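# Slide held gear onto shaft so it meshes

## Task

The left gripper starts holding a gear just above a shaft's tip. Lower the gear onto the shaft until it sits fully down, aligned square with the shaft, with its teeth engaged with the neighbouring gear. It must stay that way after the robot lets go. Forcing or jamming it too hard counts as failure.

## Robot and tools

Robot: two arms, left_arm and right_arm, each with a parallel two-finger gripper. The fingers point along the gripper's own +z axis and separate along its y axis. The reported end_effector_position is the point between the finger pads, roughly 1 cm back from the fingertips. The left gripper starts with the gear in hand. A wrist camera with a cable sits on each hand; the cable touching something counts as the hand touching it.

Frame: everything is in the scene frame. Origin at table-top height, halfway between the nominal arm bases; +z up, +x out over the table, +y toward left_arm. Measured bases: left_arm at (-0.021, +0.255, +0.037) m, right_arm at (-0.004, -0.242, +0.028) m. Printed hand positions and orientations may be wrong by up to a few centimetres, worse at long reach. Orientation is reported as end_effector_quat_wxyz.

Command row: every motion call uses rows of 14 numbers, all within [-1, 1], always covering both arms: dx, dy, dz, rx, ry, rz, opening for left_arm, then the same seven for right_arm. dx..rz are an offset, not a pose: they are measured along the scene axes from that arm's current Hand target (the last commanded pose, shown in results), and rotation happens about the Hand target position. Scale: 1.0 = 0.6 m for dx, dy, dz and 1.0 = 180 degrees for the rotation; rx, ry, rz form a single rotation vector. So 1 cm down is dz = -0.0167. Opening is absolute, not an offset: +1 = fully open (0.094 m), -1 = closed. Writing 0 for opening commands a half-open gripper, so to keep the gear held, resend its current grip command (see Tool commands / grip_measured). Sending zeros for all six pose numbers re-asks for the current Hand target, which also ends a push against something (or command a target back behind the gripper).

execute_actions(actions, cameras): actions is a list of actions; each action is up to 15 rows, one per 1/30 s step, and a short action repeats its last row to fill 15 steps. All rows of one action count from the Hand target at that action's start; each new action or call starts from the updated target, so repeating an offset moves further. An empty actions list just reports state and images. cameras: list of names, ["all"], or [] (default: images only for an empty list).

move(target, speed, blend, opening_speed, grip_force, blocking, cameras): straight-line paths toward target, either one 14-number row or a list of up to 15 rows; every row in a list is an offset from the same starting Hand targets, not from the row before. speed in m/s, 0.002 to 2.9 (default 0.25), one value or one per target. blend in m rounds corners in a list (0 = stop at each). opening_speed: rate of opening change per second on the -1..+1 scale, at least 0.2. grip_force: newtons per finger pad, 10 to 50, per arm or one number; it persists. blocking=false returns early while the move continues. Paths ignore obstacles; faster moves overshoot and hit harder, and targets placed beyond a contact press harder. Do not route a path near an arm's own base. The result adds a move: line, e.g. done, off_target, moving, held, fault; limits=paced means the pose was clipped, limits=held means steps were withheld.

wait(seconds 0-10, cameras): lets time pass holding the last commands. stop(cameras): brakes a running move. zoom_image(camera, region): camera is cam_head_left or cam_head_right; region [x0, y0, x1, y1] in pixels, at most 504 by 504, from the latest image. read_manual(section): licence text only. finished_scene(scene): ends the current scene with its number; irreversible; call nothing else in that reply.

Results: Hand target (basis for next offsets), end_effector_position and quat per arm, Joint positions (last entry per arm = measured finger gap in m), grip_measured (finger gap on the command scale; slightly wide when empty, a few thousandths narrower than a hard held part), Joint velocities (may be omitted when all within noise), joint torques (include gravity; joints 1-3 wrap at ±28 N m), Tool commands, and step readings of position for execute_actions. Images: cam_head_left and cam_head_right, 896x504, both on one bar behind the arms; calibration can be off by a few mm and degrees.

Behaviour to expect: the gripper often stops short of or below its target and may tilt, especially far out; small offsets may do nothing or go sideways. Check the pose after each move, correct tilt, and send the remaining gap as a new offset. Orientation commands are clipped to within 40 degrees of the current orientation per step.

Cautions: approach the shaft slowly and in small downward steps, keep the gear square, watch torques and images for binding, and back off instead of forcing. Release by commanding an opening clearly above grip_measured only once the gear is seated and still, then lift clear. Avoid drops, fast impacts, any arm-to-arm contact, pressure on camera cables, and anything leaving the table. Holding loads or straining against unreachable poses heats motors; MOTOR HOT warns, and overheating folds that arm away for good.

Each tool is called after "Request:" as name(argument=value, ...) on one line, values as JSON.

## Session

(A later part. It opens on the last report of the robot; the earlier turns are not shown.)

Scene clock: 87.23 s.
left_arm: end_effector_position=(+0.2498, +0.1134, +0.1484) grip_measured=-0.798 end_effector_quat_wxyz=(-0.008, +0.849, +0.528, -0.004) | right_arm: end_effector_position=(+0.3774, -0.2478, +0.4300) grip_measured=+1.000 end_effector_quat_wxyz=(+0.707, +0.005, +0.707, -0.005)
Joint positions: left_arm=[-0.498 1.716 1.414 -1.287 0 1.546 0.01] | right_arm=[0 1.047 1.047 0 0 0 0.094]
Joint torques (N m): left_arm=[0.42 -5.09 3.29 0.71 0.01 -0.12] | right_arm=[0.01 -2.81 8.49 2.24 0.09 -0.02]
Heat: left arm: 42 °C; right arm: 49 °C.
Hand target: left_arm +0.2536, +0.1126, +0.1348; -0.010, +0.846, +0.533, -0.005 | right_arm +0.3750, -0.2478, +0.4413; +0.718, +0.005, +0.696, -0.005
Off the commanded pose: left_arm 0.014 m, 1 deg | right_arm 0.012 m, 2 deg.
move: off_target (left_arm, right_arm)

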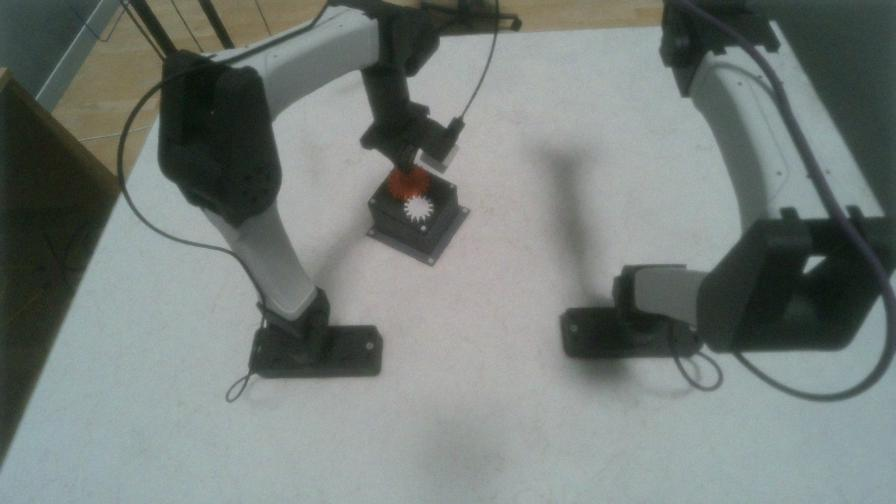

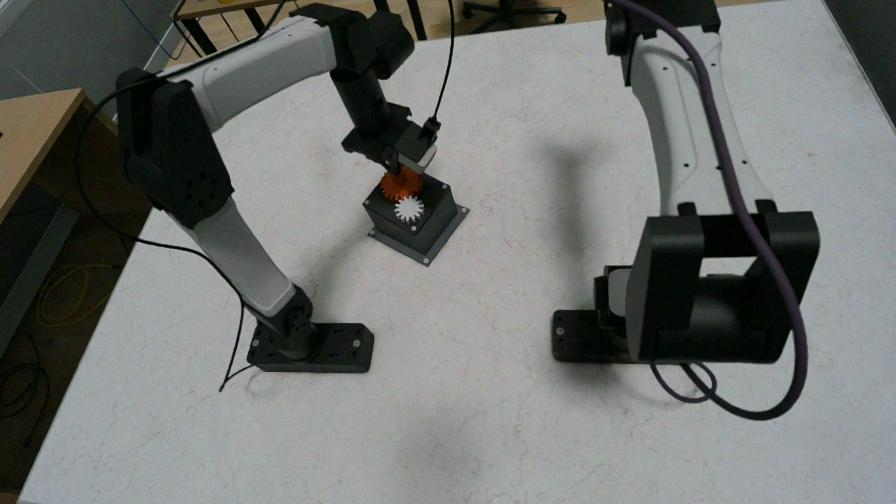

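Request:
move(target=[0,0,0.12,0,0,0,-0.8,0,0,0,0,0,0,1], speed=0.15, cameras=["all"])

Request:
zoom_image(camera="cam_head_right", region=[365, 155, 435, 225])

Request:
zoom_image(camera="cam_head_left", region=[375, 155, 445, 225])

Scene clock: 89.20 s.
left_arm: end_effector_position=(+0.2525, +0.1120, +0.2049) grip_measured=-0.798 end_effector_quat_wxyz=(-0.008, +0.849, +0.529, -0.004) | right_arm: end_effector_position=(+0.3774, -0.2478, +0.4300) grip_measured=+1.000 end_effector_quat_wxyz=(+0.707, +0.005, +0.707, -0.005)
Joint positions: left_arm=[-0.498 1.739 1.666 -1.515 0 1.545 0.01] | right_arm=[0 1.047 1.047 0 0 0 0.094]
Joint torques (N m): left_arm=[0.43 -6.37 7.45 0.13 0 -0.11] | right_arm=[0.02 -2.81 8.47 2.23 0.1 -0.02]
Heat: left arm: 42 °C; right arm: 49 °C.
Hand target: left_arm +0.2536, +0.1126, +0.2068; -0.010, +0.846, +0.533, -0.005 | right_arm +0.3750, -0.2478, +0.4413; +0.718, +0.005, +0.696, -0.005
Off the commanded pose: left_arm 0.002 m, 1 deg | right_arm 0.012 m, 2 deg.
move: off_target (right_arm)

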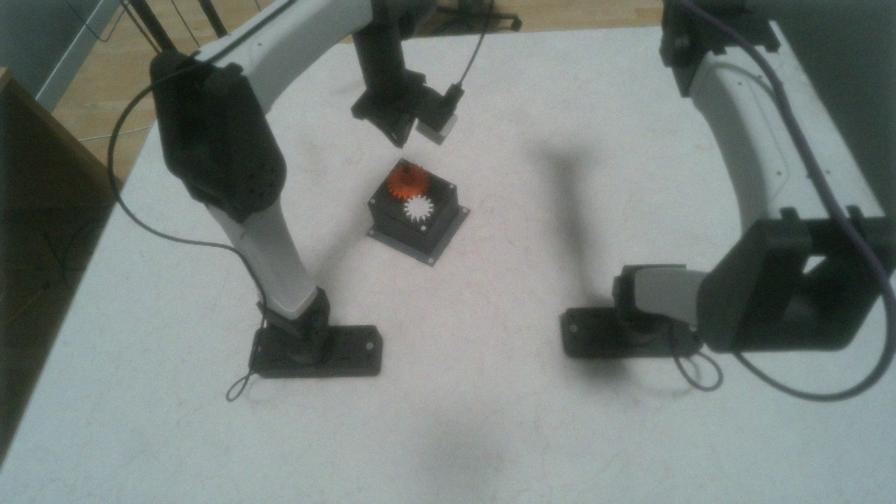

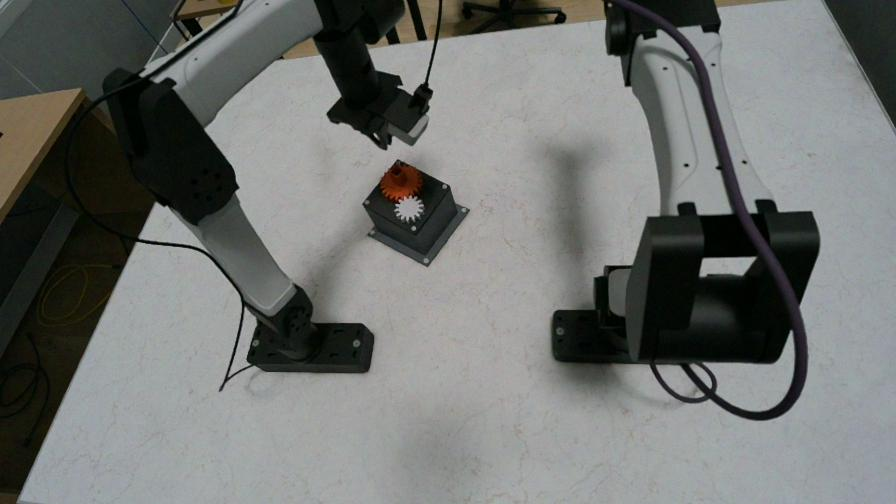

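Scaled by 7.200.

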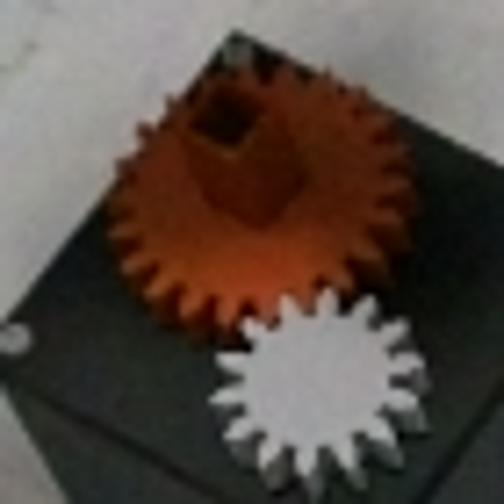

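Scaled by 7.200.

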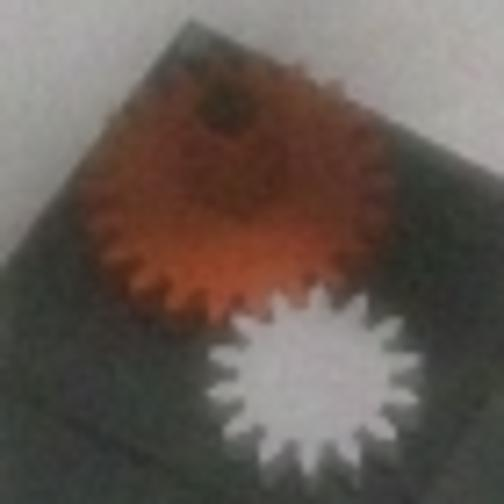

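Request:
finished_scene(scene=3)

The scene is finished: the task was done.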